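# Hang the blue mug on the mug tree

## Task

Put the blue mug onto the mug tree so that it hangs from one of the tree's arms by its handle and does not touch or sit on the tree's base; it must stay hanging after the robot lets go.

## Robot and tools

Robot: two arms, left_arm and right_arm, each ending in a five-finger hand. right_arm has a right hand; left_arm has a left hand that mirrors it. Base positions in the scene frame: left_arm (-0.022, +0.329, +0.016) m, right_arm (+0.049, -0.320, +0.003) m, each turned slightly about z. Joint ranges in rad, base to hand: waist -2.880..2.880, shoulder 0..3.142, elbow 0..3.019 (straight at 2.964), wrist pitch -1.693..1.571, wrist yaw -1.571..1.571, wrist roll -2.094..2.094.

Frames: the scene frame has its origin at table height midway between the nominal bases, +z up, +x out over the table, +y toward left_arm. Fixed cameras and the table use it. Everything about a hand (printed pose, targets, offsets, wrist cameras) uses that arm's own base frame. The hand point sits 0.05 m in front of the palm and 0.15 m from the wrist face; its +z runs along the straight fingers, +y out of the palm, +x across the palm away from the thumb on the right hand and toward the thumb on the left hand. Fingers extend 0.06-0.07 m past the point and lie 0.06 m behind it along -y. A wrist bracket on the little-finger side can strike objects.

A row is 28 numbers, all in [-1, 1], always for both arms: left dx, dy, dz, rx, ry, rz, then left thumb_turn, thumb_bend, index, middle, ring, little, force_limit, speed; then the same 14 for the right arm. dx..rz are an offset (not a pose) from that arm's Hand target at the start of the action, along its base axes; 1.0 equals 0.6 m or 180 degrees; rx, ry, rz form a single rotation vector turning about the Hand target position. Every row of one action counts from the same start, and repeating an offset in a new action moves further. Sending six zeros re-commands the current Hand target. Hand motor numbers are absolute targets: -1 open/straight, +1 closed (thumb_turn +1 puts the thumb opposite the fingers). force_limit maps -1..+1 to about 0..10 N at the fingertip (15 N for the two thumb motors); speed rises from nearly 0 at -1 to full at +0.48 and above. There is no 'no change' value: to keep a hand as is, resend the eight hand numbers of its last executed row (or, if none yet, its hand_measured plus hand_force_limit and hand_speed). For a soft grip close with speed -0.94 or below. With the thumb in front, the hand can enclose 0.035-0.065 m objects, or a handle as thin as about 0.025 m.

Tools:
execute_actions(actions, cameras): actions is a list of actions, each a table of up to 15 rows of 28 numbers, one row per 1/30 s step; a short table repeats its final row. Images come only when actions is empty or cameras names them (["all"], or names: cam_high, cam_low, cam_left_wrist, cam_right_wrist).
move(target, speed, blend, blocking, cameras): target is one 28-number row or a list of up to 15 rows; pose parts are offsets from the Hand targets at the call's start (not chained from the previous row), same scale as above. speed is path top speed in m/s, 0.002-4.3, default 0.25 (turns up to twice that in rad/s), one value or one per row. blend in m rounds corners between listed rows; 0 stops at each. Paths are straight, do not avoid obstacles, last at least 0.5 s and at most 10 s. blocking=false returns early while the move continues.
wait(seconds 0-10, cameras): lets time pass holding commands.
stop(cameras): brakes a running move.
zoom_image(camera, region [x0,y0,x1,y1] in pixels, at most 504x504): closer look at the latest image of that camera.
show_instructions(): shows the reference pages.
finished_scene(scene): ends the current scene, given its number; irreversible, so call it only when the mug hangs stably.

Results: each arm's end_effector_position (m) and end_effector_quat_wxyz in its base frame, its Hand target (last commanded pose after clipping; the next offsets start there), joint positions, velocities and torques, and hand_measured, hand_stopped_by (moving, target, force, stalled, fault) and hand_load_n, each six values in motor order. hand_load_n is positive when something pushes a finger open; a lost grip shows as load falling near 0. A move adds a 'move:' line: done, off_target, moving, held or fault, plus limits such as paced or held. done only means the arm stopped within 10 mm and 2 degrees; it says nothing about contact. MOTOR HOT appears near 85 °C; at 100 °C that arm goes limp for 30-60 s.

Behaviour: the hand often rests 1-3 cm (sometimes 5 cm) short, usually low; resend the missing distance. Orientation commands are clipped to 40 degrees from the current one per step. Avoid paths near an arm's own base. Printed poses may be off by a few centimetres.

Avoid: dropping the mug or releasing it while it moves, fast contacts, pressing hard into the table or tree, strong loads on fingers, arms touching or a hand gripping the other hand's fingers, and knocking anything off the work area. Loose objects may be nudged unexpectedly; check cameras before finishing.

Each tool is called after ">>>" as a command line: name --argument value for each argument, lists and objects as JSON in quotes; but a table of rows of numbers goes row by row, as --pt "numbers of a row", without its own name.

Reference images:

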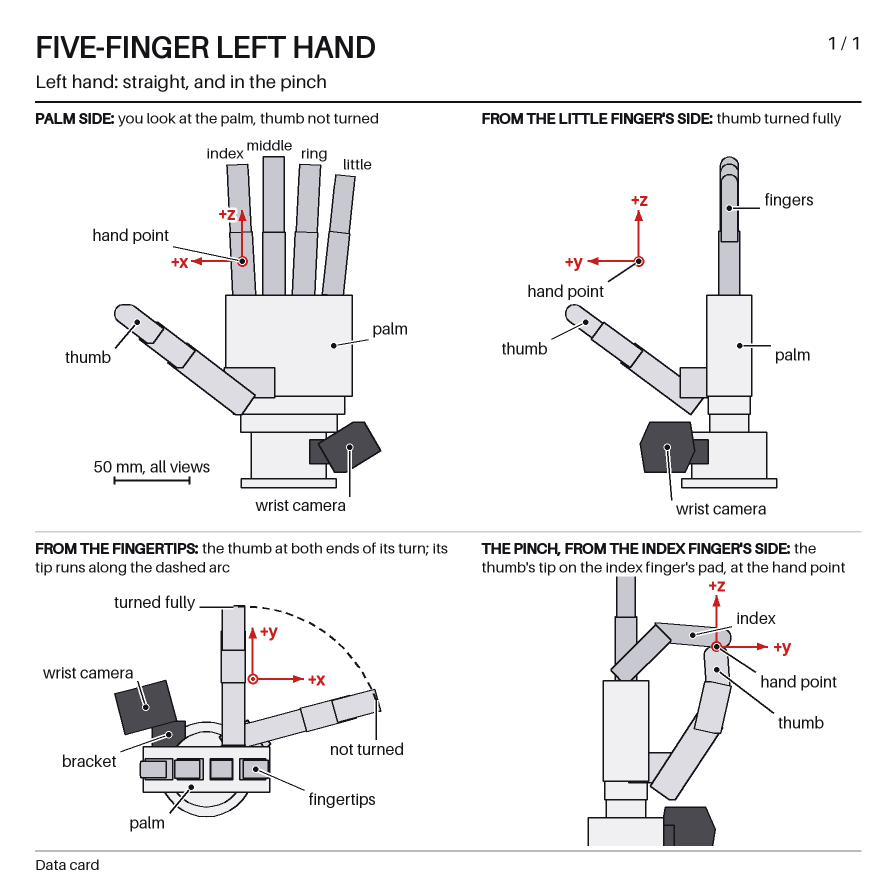

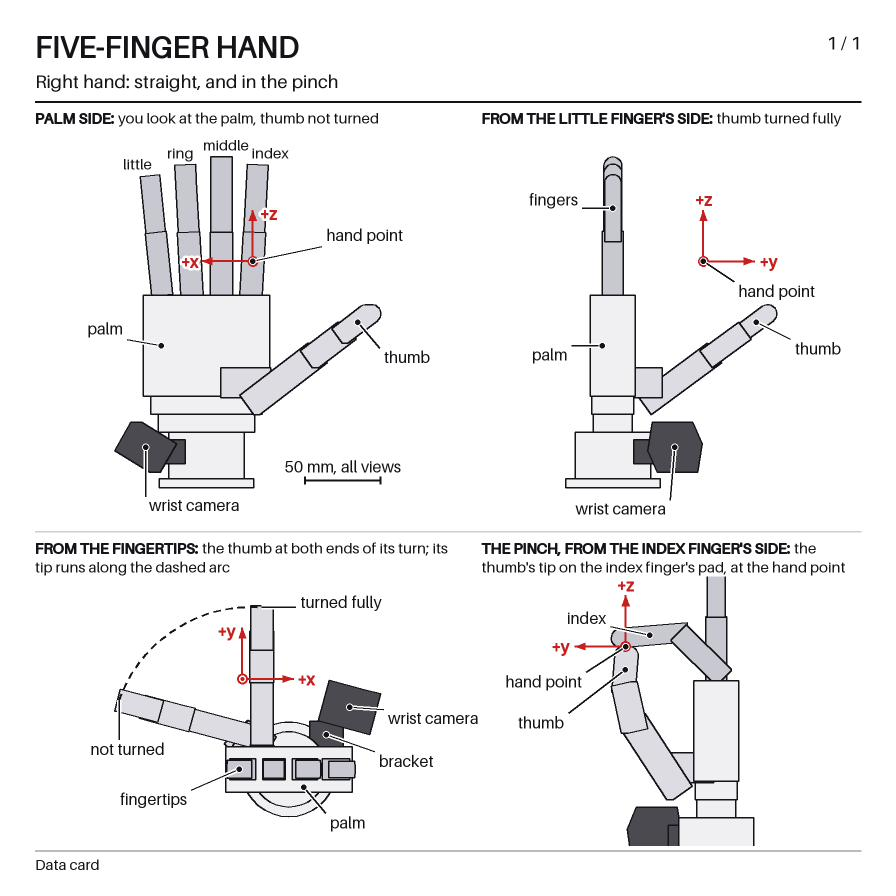

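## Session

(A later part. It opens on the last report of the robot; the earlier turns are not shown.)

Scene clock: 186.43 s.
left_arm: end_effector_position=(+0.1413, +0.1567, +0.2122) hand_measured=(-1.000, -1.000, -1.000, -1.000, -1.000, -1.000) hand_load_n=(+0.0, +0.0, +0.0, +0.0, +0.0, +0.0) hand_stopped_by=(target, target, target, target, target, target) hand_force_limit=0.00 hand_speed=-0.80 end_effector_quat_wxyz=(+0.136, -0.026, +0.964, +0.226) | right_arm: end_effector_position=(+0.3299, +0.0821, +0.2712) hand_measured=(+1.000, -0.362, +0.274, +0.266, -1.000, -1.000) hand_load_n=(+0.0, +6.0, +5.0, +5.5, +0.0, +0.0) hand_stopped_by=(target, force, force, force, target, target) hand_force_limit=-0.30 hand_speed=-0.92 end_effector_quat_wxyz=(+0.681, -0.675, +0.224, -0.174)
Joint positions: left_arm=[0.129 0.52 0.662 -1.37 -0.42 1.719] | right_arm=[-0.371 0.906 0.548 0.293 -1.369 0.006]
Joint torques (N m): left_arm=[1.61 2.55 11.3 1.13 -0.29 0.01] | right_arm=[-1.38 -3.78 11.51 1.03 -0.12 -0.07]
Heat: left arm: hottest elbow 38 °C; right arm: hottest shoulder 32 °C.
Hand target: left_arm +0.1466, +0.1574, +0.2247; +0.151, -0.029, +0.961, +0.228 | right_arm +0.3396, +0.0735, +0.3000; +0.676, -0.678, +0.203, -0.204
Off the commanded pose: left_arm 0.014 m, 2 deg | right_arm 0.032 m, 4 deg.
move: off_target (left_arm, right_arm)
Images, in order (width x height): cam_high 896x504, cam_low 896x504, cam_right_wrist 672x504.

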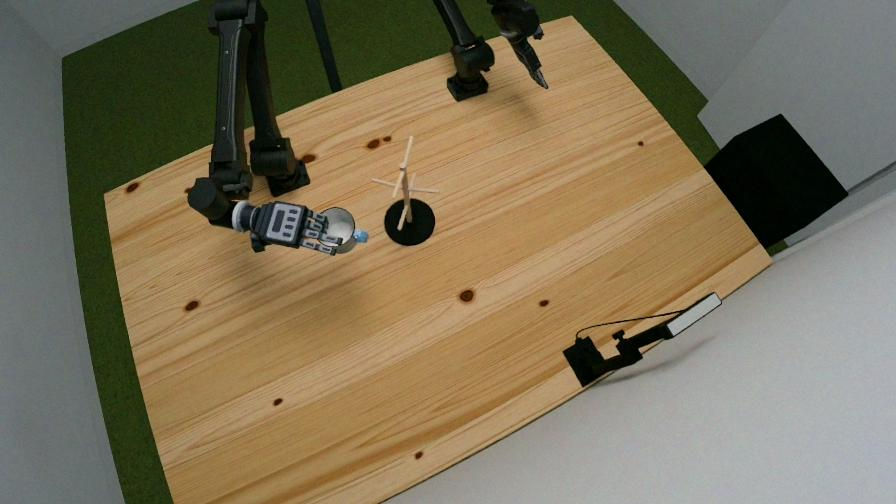

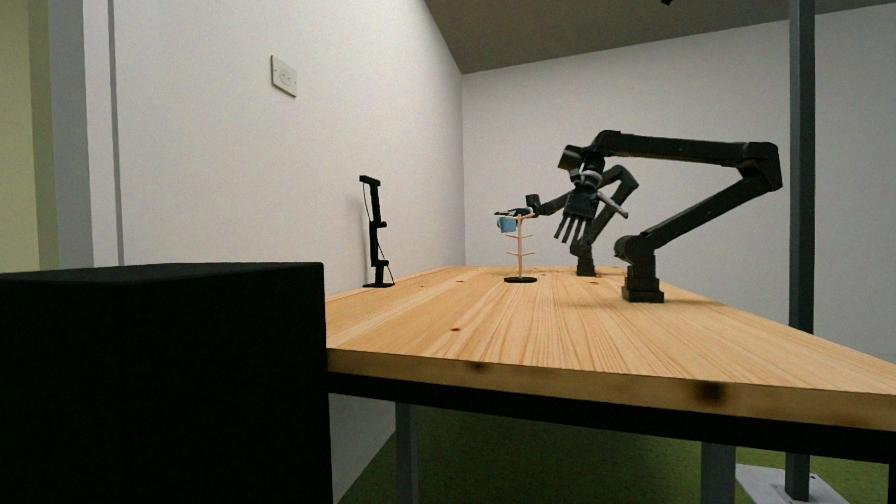

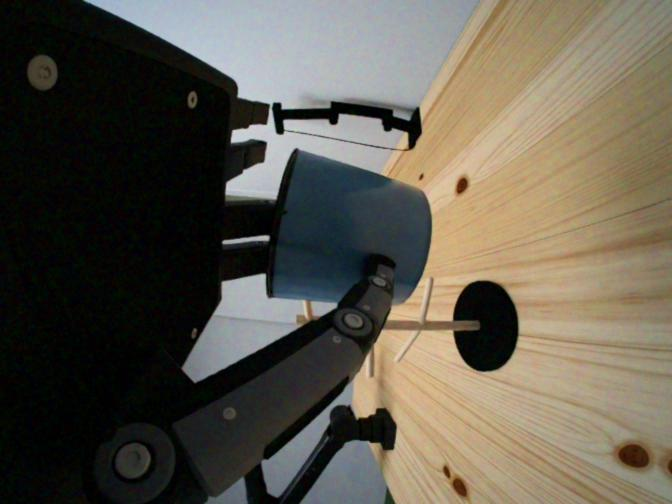

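>>> move --target '[0,0,0,0,0,0,-1,-1,-1,-1,-1,-1,0,-0.8, -0.0292,0.115,0.05,0,0,-0.014,1,0.05,0.8,0.8,-1,-1,-0.3,-0.92]' --speed 0.08 --cameras '["cam_high","cam_low","cam_right_wrist"]'

>>> zoom_image --camera "cam_low" --region '[460, 190, 560, 290]'

>>> zoom_image --camera "cam_high" --region '[310, 130, 450, 270]'

Scene clock: 194.03 s.
left_arm: end_effector_position=(+0.1413, +0.1567, +0.2122) hand_measured=(-1.000, -1.000, -1.000, -1.000, -1.000, -1.000) hand_load_n=(+0.0, +0.0, +0.0, +0.0, +0.0, +0.0) hand_stopped_by=(target, target, target, target, target, target) hand_force_limit=0.00 hand_speed=-0.80 end_effector_quat_wxyz=(+0.136, -0.026, +0.964, +0.226) | right_arm: end_effector_position=(+0.3170, +0.1384, +0.2960) hand_measured=(+1.000, -0.362, +0.274, +0.266, -1.000, -1.000) hand_load_n=(+0.0, +6.0, +5.0, +5.5, +0.0, +0.0) hand_stopped_by=(target, force, force, force, target, target) hand_force_limit=-0.30 hand_speed=-0.92 end_effector_quat_wxyz=(+0.667, -0.674, +0.248, -0.197)
Joint positions: left_arm=[0.129 0.52 0.662 -1.37 -0.42 1.719] | right_arm=[-0.156 0.723 0.548 0.106 -1.085 0.005]
Joint torques (N m): left_arm=[1.26 2.26 11.21 0.84 -0.31 0.01] | right_arm=[1.49 -1.73 12.31 1.37 0.06 -0.09]
Heat: left arm: hottest elbow 38 °C; right arm: hottest elbow 33 °C.
Hand target: left_arm +0.1466, +0.1574, +0.2247; +0.151, -0.029, +0.961, +0.228 | right_arm +0.3221, +0.1424, +0.3300; +0.672, -0.673, +0.218, -0.219
Off the commanded pose: left_arm 0.014 m, 2 deg | right_arm 0.035 m, 4 deg.
move: off_target (left_arm, right_arm)
Images, in order (width x height): cam_high 896x504, cam_low 896x504, cam_right_wrist 672x504.

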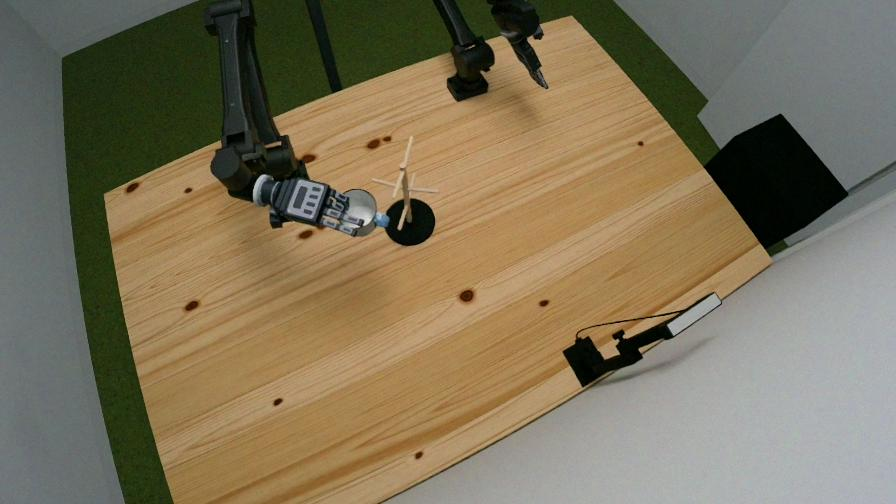

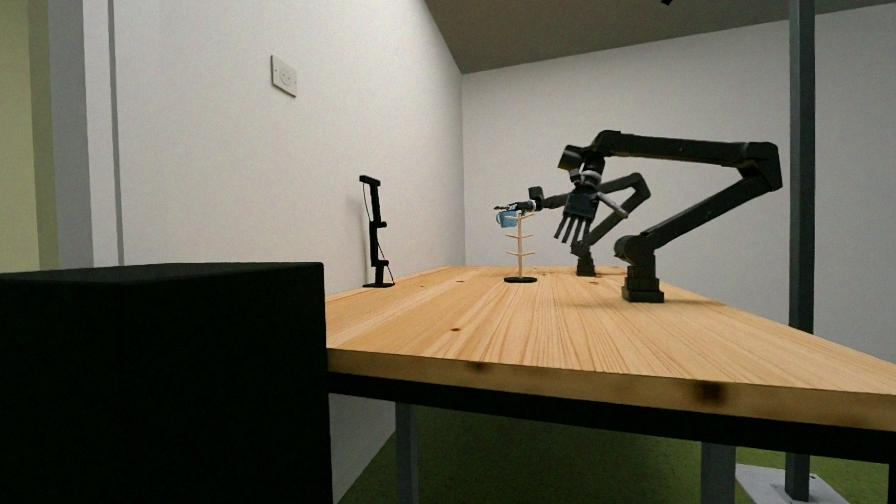

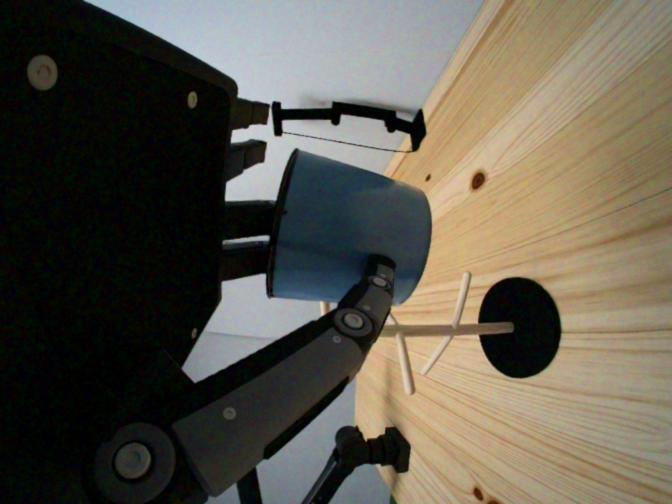

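Scaled by 5.040 from the camera's 896x504 image, which has a finer 1280x720 frame.

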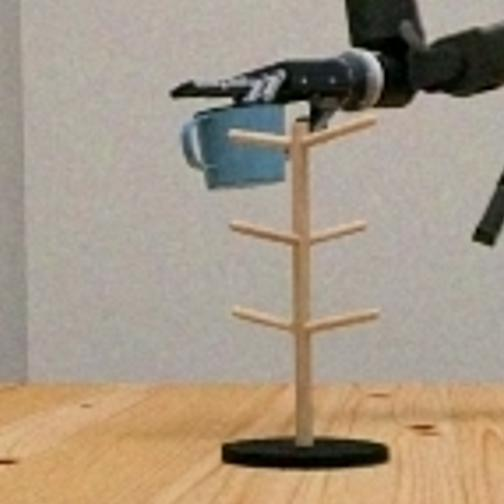

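Scaled by 3.600 from the camera's 896x504 image, which has a finer 1280x720 frame.

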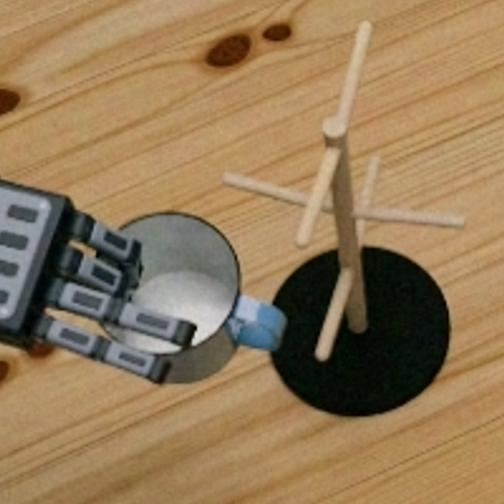

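>>> zoom_image --camera "cam_high" --region '[360, 150, 430, 240]'

>>> zoom_image --camera "cam_low" --region '[490, 200, 530, 240]'

Scaled by 5.600 from the camera's 896x504 image, which has a finer 1280x720 frame.

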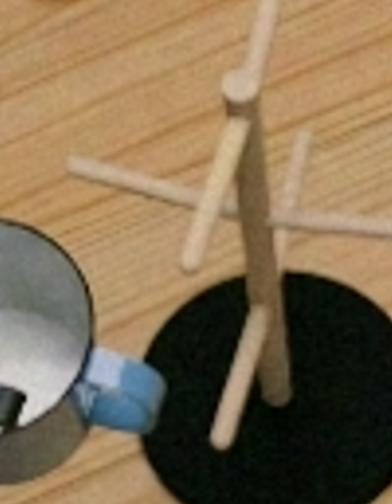

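Scaled by 12.600 from the camera's 896x504 image, which has a finer 1280x720 frame.

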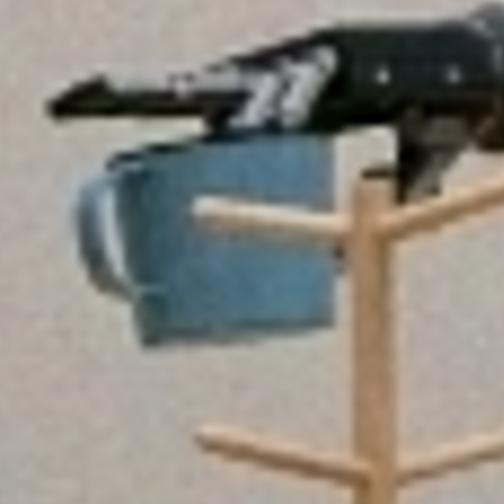

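>>> move --target '[0,0,0,0,0,0,-1,-1,-1,-1,-1,-1,0,-0.8, 0.0063,0.0092,0.0183,0,0,0,1,0.05,0.8,0.8,-1,-1,-0.3,-0.92]' --speed 0.08 --cameras '["cam_high","cam_low"]'

>>> zoom_image --camera "cam_high" --region '[360, 150, 430, 240]'

>>> zoom_image --camera "cam_low" --region '[490, 200, 530, 240]'

Scene clock: 199.70 s.
left_arm: end_effector_position=(+0.1413, +0.1567, +0.2122) hand_measured=(-1.000, -1.000, -1.000, -1.000, -1.000, -1.000) hand_load_n=(+0.0, +0.0, +0.0, +0.0, +0.0, +0.0) hand_stopped_by=(target, target, target, target, target, target) hand_force_limit=0.00 hand_speed=-0.80 end_effector_quat_wxyz=(+0.136, -0.026, +0.964, +0.226) | right_arm: end_effector_position=(+0.3200, +0.1431, +0.3078) hand_measured=(+1.000, -0.362, +0.274, +0.266, -1.000, -1.000) hand_load_n=(+0.0, +6.0, +5.0, +5.5, +0.0, -0.5) hand_stopped_by=(target, force, force, force, target, target) hand_force_limit=-0.30 hand_speed=-0.92 end_effector_quat_wxyz=(+0.667, -0.674, +0.247, -0.200)
Joint positions: left_arm=[0.129 0.52 0.662 -1.37 -0.42 1.719] | right_arm=[-0.133 0.722 0.578 0.082 -1.061 0.005]
Joint torques (N m): left_arm=[1.32 2.96 11.14 0.83 -0.3 0.05] | right_arm=[1.61 -1.14 12.46 1.28 0.07 -0.07]
Heat: left arm: hottest elbow 38 °C; right arm: hottest elbow 34 °C.
Hand target: left_arm +0.1466, +0.1574, +0.2247; +0.151, -0.029, +0.961, +0.228 | right_arm +0.3258, +0.1481, +0.3411; +0.672, -0.673, +0.218, -0.219
Off the commanded pose: left_arm 0.014 m, 2 deg | right_arm 0.034 m, 4 deg.
move: off_target (left_arm, right_arm)
Images, in order (width x height): cam_high 896x504, cam_low 896x504.

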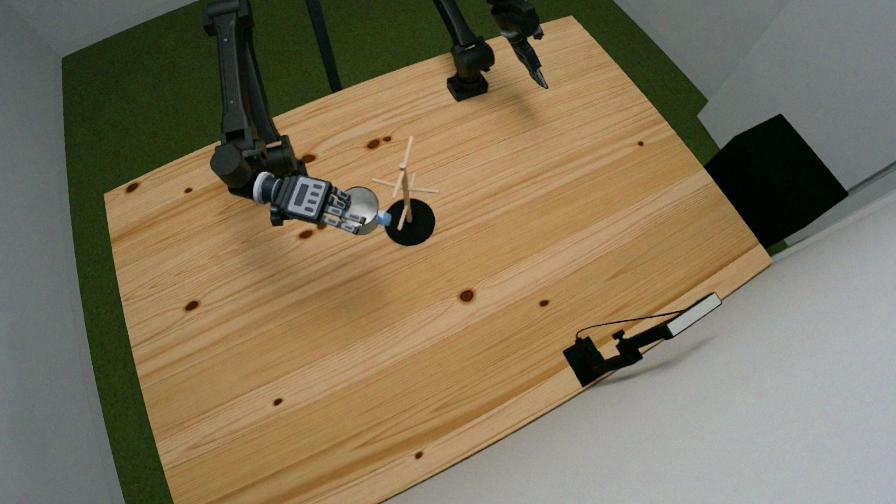

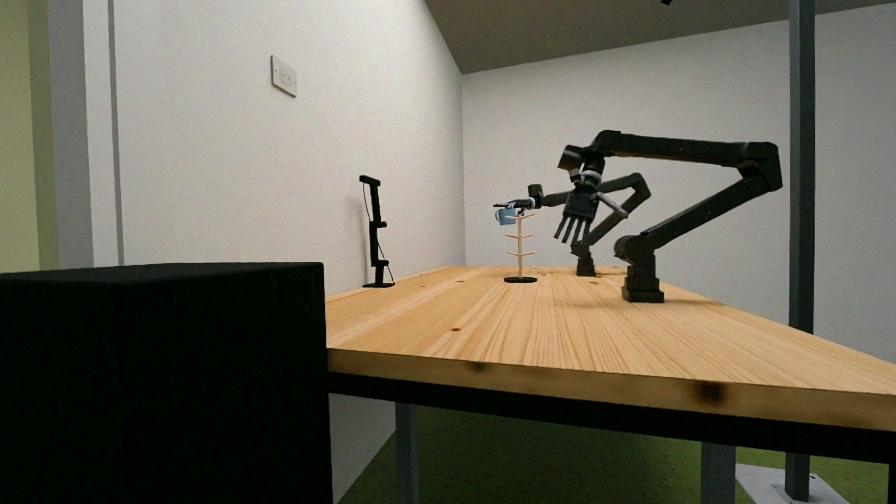

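Scaled by 5.600 from the camera's 896x504 image, which has a finer 1280x720 frame.

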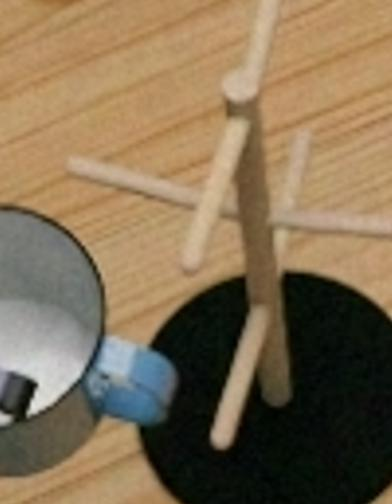

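Scaled by 12.600 from the camera's 896x504 image, which has a finer 1280x720 frame.

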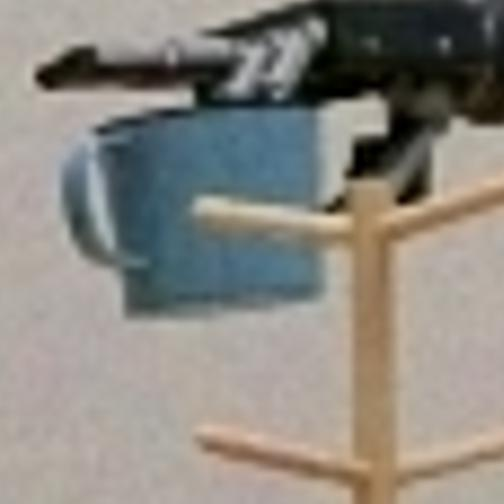

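>>> move --target '[0,0,0,0,0,0,-1,-1,-1,-1,-1,-1,0,-0.8, -0.0602,0.0448,0,0,0,0,1,0.05,0.8,0.8,-1,-1,-0.3,-0.92]' --speed 0.06 --cameras '["cam_high","cam_low","cam_right_wrist"]'

>>> zoom_image --camera "cam_high" --region '[360, 150, 430, 240]'

>>> zoom_image --camera "cam_low" --region '[490, 200, 530, 240]'

Scene clock: 203.60 s.
left_arm: end_effector_position=(+0.1413, +0.1567, +0.2122) hand_measured=(-1.000, -1.000, -1.000, -1.000, -1.000, -1.000) hand_load_n=(+0.0, +0.0, +0.0, +0.0, +0.0, +0.0) hand_stopped_by=(target, target, target, target, target, target) hand_force_limit=0.00 hand_speed=-0.80 end_effector_quat_wxyz=(+0.136, -0.026, +0.964, +0.226) | right_arm: end_effector_position=(+0.2927, +0.1704, +0.3265) hand_measured=(+1.000, -0.362, +0.274, +0.266, -1.000, -1.000) hand_load_n=(+0.0, +6.0, +5.0, +5.5, +0.0, -0.5) hand_stopped_by=(target, force, force, force, target, target) hand_force_limit=-0.30 hand_speed=-0.92 end_effector_quat_wxyz=(+0.668, -0.674, +0.236, -0.211)
Joint positions: left_arm=[0.129 0.52 0.662 -1.37 -0.42 1.719] | right_arm=[-0.016 0.599 0.578 -0.011 -0.945 0.004]
Joint torques (N m): left_arm=[1.32 2.61 11.17 0.94 -0.29 0] | right_arm=[1.49 -0.44 9.81 1.51 0.11 -0.08]
Heat: left arm: hottest elbow 38 °C; right arm: hottest elbow 35 °C.
Hand target: left_arm +0.1466, +0.1574, +0.2247; +0.151, -0.029, +0.961, +0.228 | right_arm +0.2897, +0.1749, +0.3410; +0.672, -0.673, +0.218, -0.219
Off the commanded pose: left_arm 0.014 m, 2 deg | right_arm 0.016 m, 2 deg.
move: off_target (left_arm, right_arm)
Images, in order (width x height): cam_high 896x504, cam_low 896x504, cam_right_wrist 672x504.

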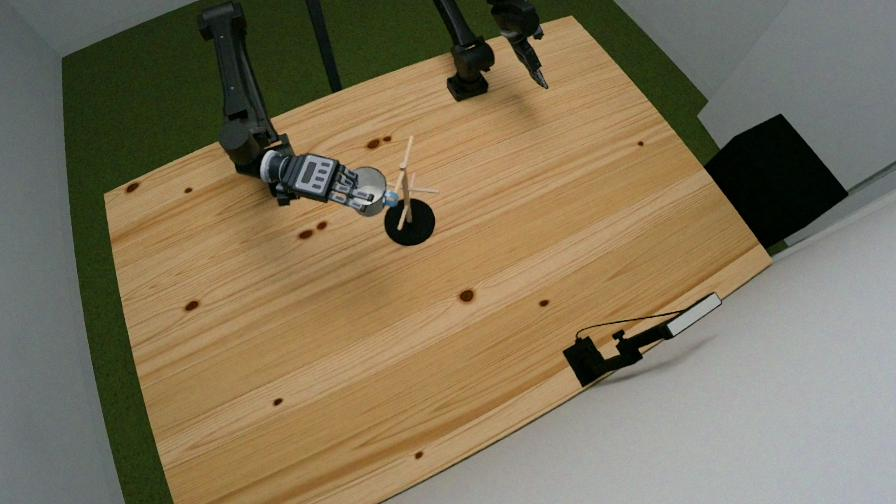

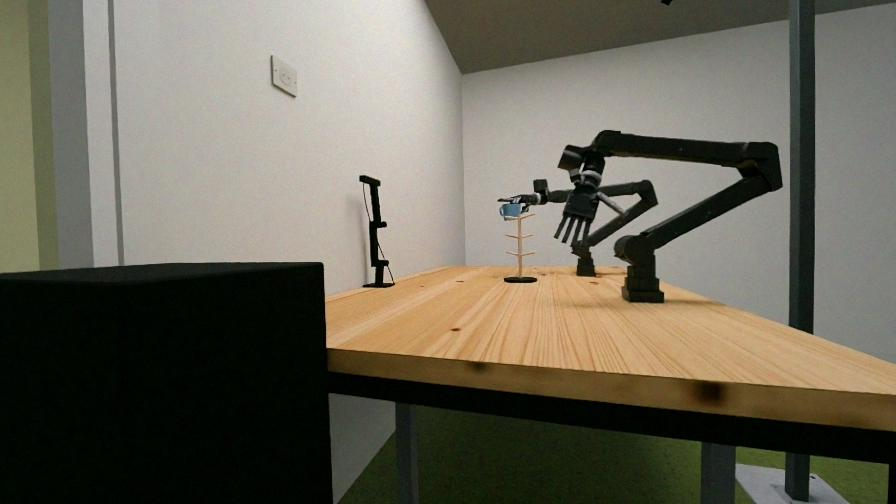

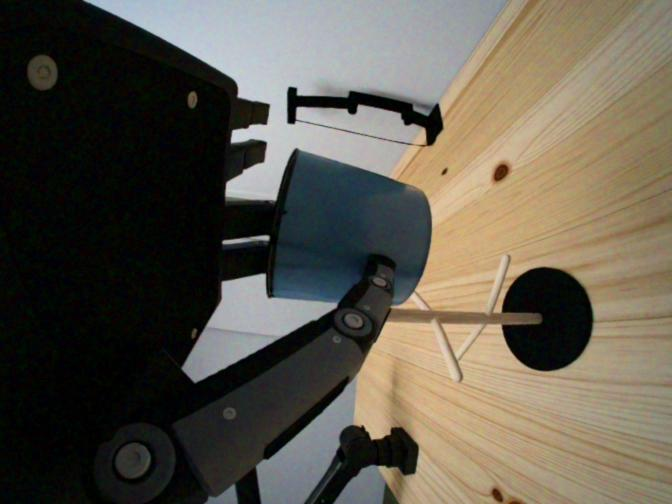

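Scaled by 5.600 from the camera's 896x504 image, which has a finer 1280x720 frame.

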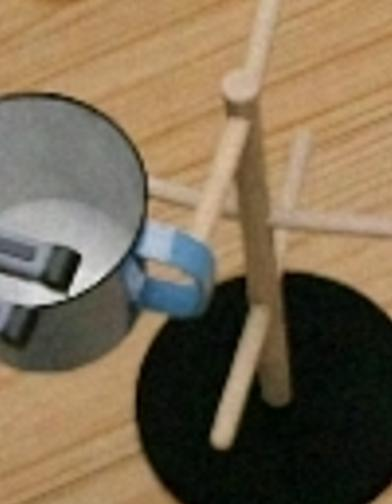

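Scaled by 12.600 from the camera's 896x504 image, which has a finer 1280x720 frame.

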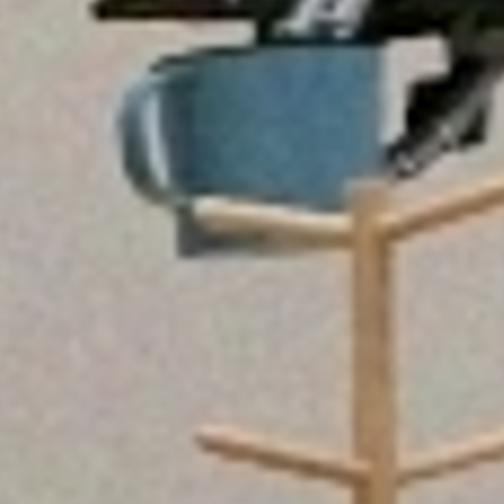

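>>> move --pt "0 0 0 0 0 0 -1 -1 -1 -1 -1 -1 0 -0.8 0.03 -0.0225 0 0 0 0 1 0.05 0.8 0.8 -1 -1 -0.3 -0.92" --pt "0 0 0 0 0 0 -1 -1 -1 -1 -1 -1 0 -0.8 0.03 -0.0225 -0.04 0 0 0 1 0.05 0.8 0.8 -1 -1 -0.3 -0.92" --speed 0.05 --cameras '["cam_high","cam_low"]'

>>> zoom_image --camera "cam_high" --region '[360, 150, 430, 240]'

>>> zoom_image --camera "cam_low" --region '[490, 200, 530, 240]'

Scene clock: 207.53 s.
left_arm: end_effector_position=(+0.1413, +0.1567, +0.2122) hand_measured=(-1.000, -1.000, -1.000, -1.000, -1.000, -1.000) hand_load_n=(+0.0, +0.0, +0.0, +0.0, +0.0, -0.5) hand_stopped_by=(target, target, target, target, target, target) hand_force_limit=0.00 hand_speed=-0.80 end_effector_quat_wxyz=(+0.136, -0.026, +0.964, +0.226) | right_arm: end_effector_position=(+0.3036, +0.1658, +0.3134) hand_measured=(+1.000, -0.362, +0.274, +0.266, -1.000, -1.000) hand_load_n=(+0.0, +6.0, +5.0, +5.5, +0.0, +0.0) hand_stopped_by=(target, force, force, force, target, target) hand_force_limit=-0.30 hand_speed=-0.92 end_effector_quat_wxyz=(+0.671, -0.676, +0.223, -0.207)
Joint positions: left_arm=[0.129 0.52 0.662 -1.37 -0.42 1.719] | right_arm=[-0.046 0.658 0.557 0.076 -0.999 -0.001]
Joint torques (N m): left_arm=[1.49 2.02 11.12 0.83 -0.24 -0.01] | right_arm=[-1.2 0.38 8.4 2.32 -0.11 -0.05]
Heat: left arm: hottest elbow 38 °C; right arm: hottest elbow 35 °C.
Hand target: left_arm +0.1466, +0.1574, +0.2247; +0.151, -0.029, +0.961, +0.228 | right_arm +0.3077, +0.1614, +0.3170; +0.672, -0.673, +0.218, -0.219
Off the commanded pose: left_arm 0.014 m, 2 deg | right_arm 0.007 m, 2 deg.
move: off_target (left_arm)
Images, in order (width x height): cam_high 896x504, cam_low 896x504.

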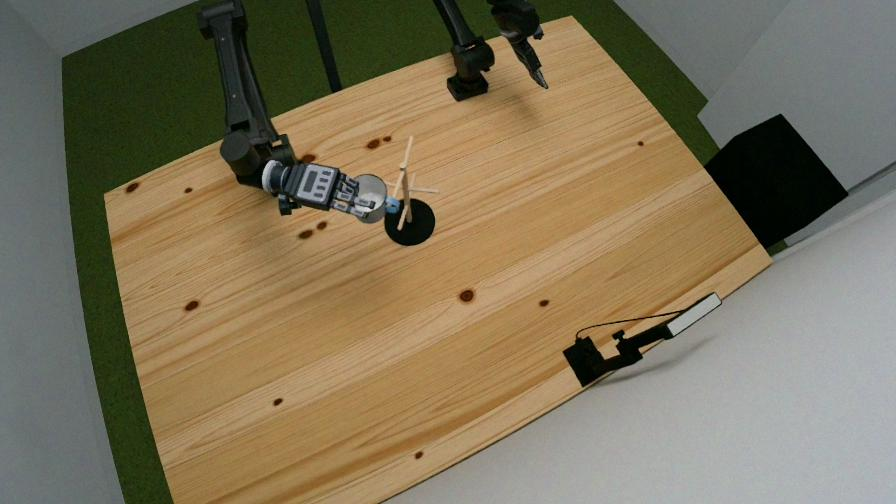

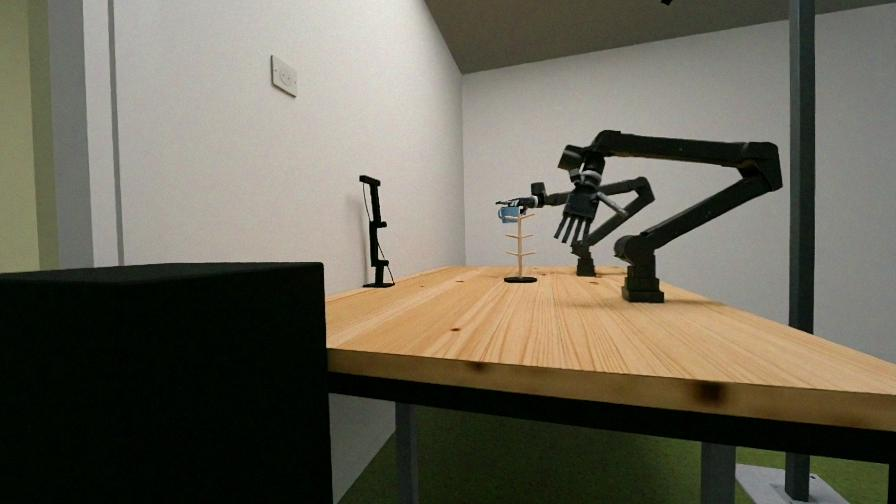

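Scaled by 5.600 from the camera's 896x504 image, which has a finer 1280x720 frame.

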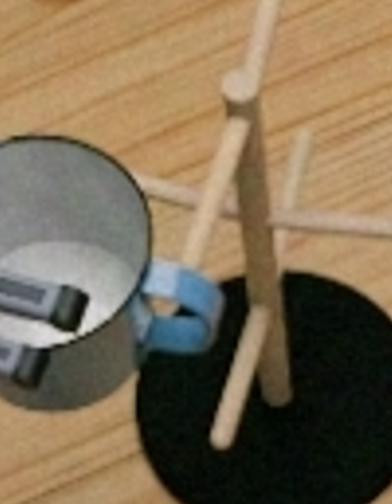

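Scaled by 12.600 from the camera's 896x504 image, which has a finer 1280x720 frame.

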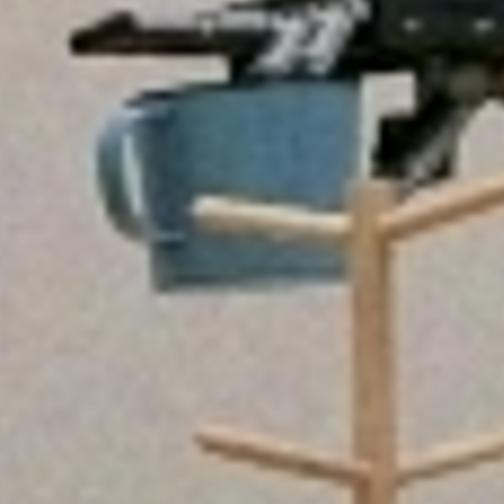

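>>> move --target '[0,0,0,0,0,0,-1,-1,-1,-1,-1,-1,0,-0.8, -0.0032,-0.0038,-0.022,0,0,0,1,0.05,0.8,0.8,-1,-1,-0.3,-0.92]' --speed 0.05 --cameras '["cam_high","cam_low"]'

>>> zoom_image --camera "cam_high" --region '[360, 150, 430, 240]'

>>> zoom_image --camera "cam_low" --region '[490, 200, 530, 240]'

Scene clock: 210.07 s.
left_arm: end_effector_position=(+0.1413, +0.1567, +0.2122) hand_measured=(-1.000, -1.000, -1.000, -1.000, -1.000, -1.000) hand_load_n=(+0.0, +0.0, +0.0, +0.0, +0.0, +0.0) hand_stopped_by=(target, target, target, target, target, target) hand_force_limit=0.00 hand_speed=-0.80 end_effector_quat_wxyz=(+0.136, -0.026, +0.964, +0.226) | right_arm: end_effector_position=(+0.3016, +0.1643, +0.3008) hand_measured=(+1.000, -0.362, +0.274, +0.266, -1.000, -1.000) hand_load_n=(+0.0, +6.0, +5.0, +6.0, +0.0, +0.0) hand_stopped_by=(target, force, force, force, target, target) hand_force_limit=-0.30 hand_speed=-0.92 end_effector_quat_wxyz=(+0.672, -0.676, +0.222, -0.206)
Joint positions: left_arm=[0.129 0.52 0.662 -1.37 -0.42 1.719] | right_arm=[-0.054 0.658 0.524 0.11 -1.01 -0.001]
Joint torques (N m): left_arm=[1.61 2.49 11.04 1.05 -0.31 0.02] | right_arm=[-1.49 0.21 8.29 2.26 -0.1 -0.06]
Heat: left arm: hottest elbow 38 °C; right arm: hottest elbow 35 °C.
Hand target: left_arm +0.1466, +0.1574, +0.2247; +0.151, -0.029, +0.961, +0.228 | right_arm +0.3058, +0.1592, +0.3039; +0.672, -0.673, +0.218, -0.219
Off the commanded pose: left_arm 0.014 m, 2 deg | right_arm 0.007 m, 2 deg.
move: off_target (left_arm)
Images, in order (width x height): cam_high 896x504, cam_low 896x504.

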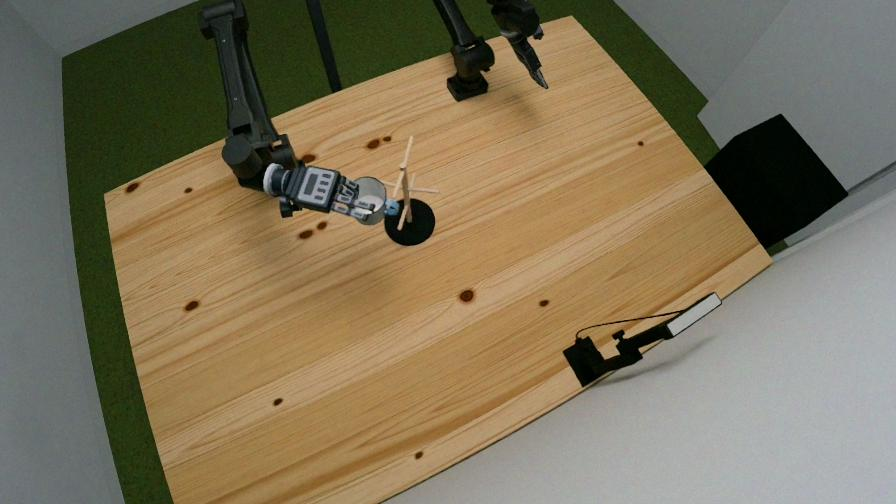

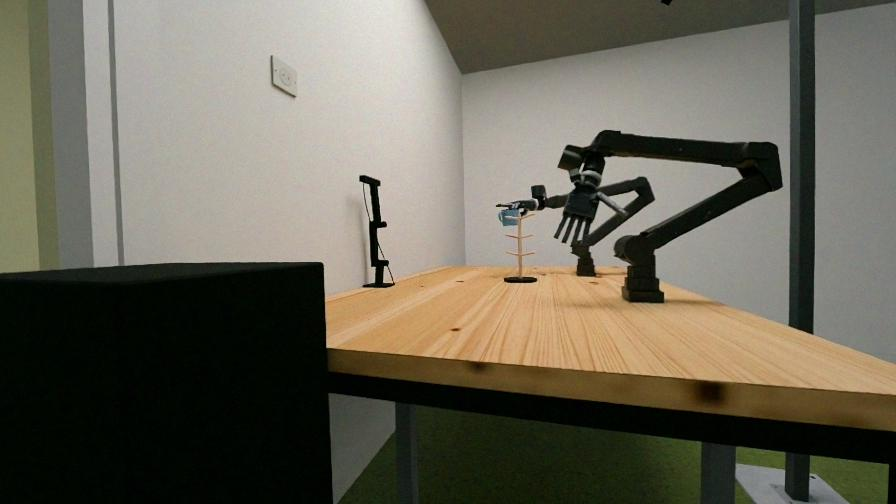

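Scaled by 5.600 from the camera's 896x504 image, which has a finer 1280x720 frame.

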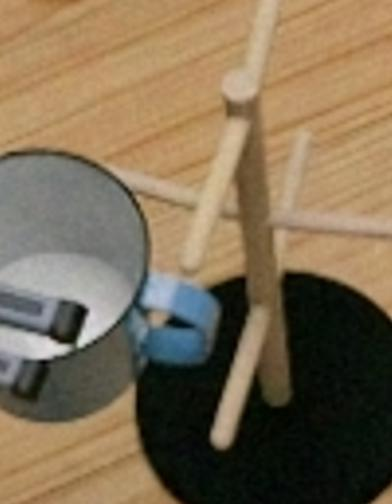

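Scaled by 12.600 from the camera's 896x504 image, which has a finer 1280x720 frame.

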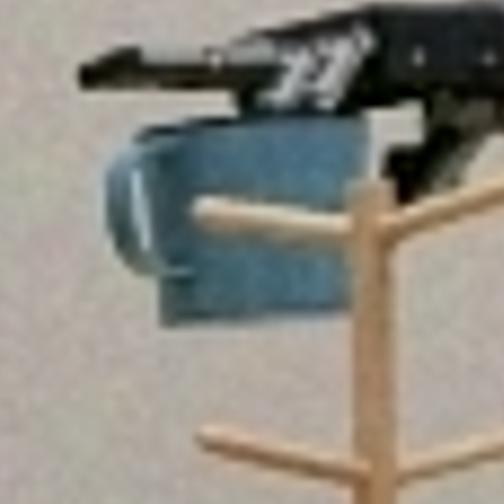

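>>> move --target '[0,0,0,0,0,0,-1,-1,-1,-1,-1,-1,0,-0.8, -0.0528,0.0345,0,0,0,0,1,0.05,0.8,0.8,-1,-1,-0.3,-0.92]' --speed 0.05 --cameras '["cam_high","cam_low","cam_right_wrist"]'

>>> zoom_image --camera "cam_high" --region '[360, 150, 430, 240]'

>>> zoom_image --camera "cam_low" --region '[490, 200, 530, 240]'

Scene clock: 213.03 s.
left_arm: end_effector_position=(+0.1413, +0.1567, +0.2122) hand_measured=(-1.000, -1.000, -1.000, -1.000, -1.000, -1.000) hand_load_n=(-0.5, +0.0, +0.0, +0.0, +0.0, +0.0) hand_stopped_by=(target, target, target, target, target, target) hand_force_limit=0.00 hand_speed=-0.80 end_effector_quat_wxyz=(+0.136, -0.026, +0.964, +0.226) | right_arm: end_effector_position=(+0.2789, +0.1755, +0.2998) hand_measured=(+1.000, -0.362, +0.274, +0.266, -1.000, -1.000) hand_load_n=(+0.0, +5.5, +5.0, +5.5, -0.5, +0.0) hand_stopped_by=(target, force, force, force, target, target) hand_force_limit=-0.30 hand_speed=-0.92 end_effector_quat_wxyz=(+0.669, -0.673, +0.228, -0.218)
Joint positions: left_arm=[0.129 0.52 0.662 -1.37 -0.42 1.719] | right_arm=[0.011 0.543 0.486 0.042 -0.918 -0.001]
Joint torques (N m): left_arm=[1.32 2.84 11.11 1.05 -0.25 0] | right_arm=[1.44 0.03 8.43 1.54 0.12 -0.03]
Heat: left arm: hottest elbow 38 °C; right arm: hottest elbow 35 °C.
Hand target: left_arm +0.1466, +0.1574, +0.2247; +0.151, -0.029, +0.961, +0.228 | right_arm +0.2742, +0.1798, +0.3039; +0.672, -0.673, +0.218, -0.219
Off the commanded pose: left_arm 0.014 m, 2 deg | right_arm 0.008 m, 1 deg.
move: off_target (left_arm)
Images, in order (width x height): cam_high 896x504, cam_low 896x504, cam_right_wrist 672x504.

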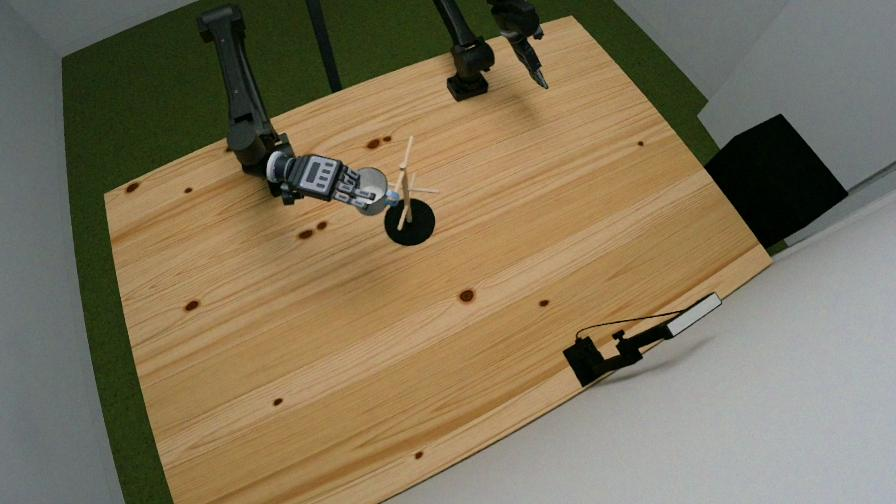

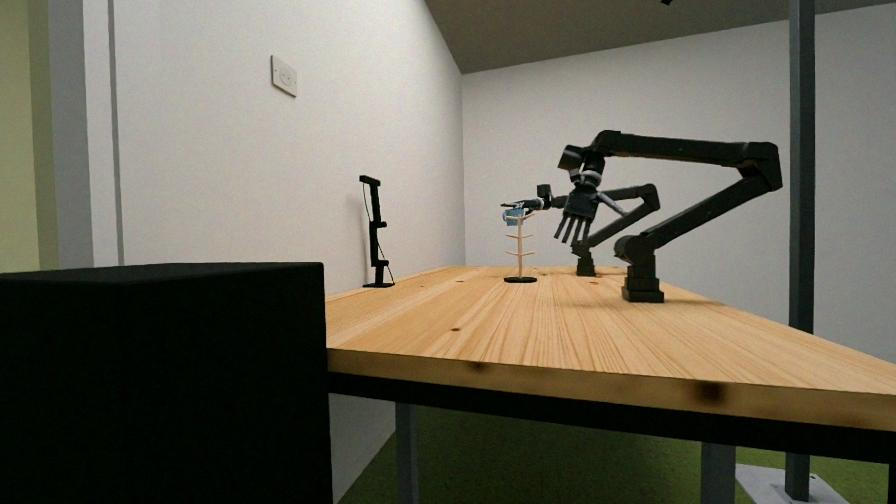

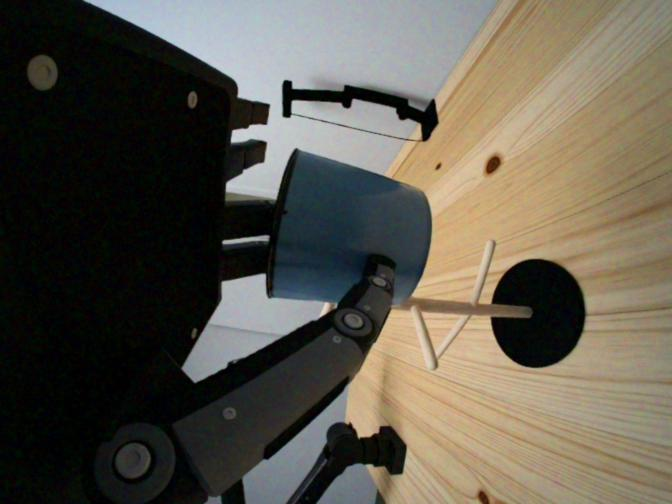

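Scaled by 5.600 from the camera's 896x504 image, which has a finer 1280x720 frame.

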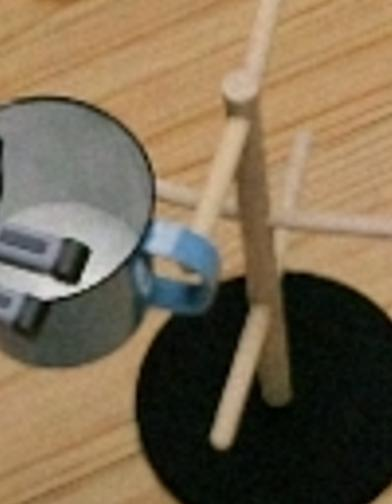

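Scaled by 12.600 from the camera's 896x504 image, which has a finer 1280x720 frame.

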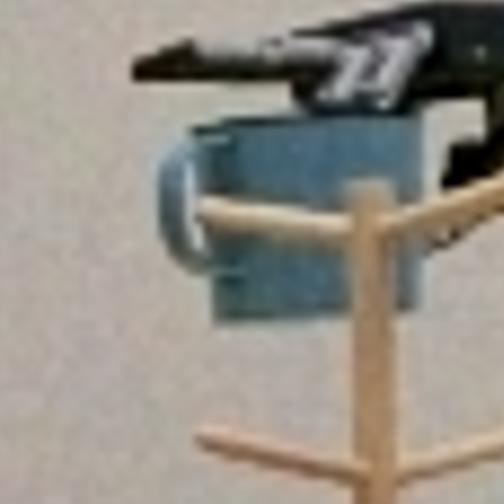

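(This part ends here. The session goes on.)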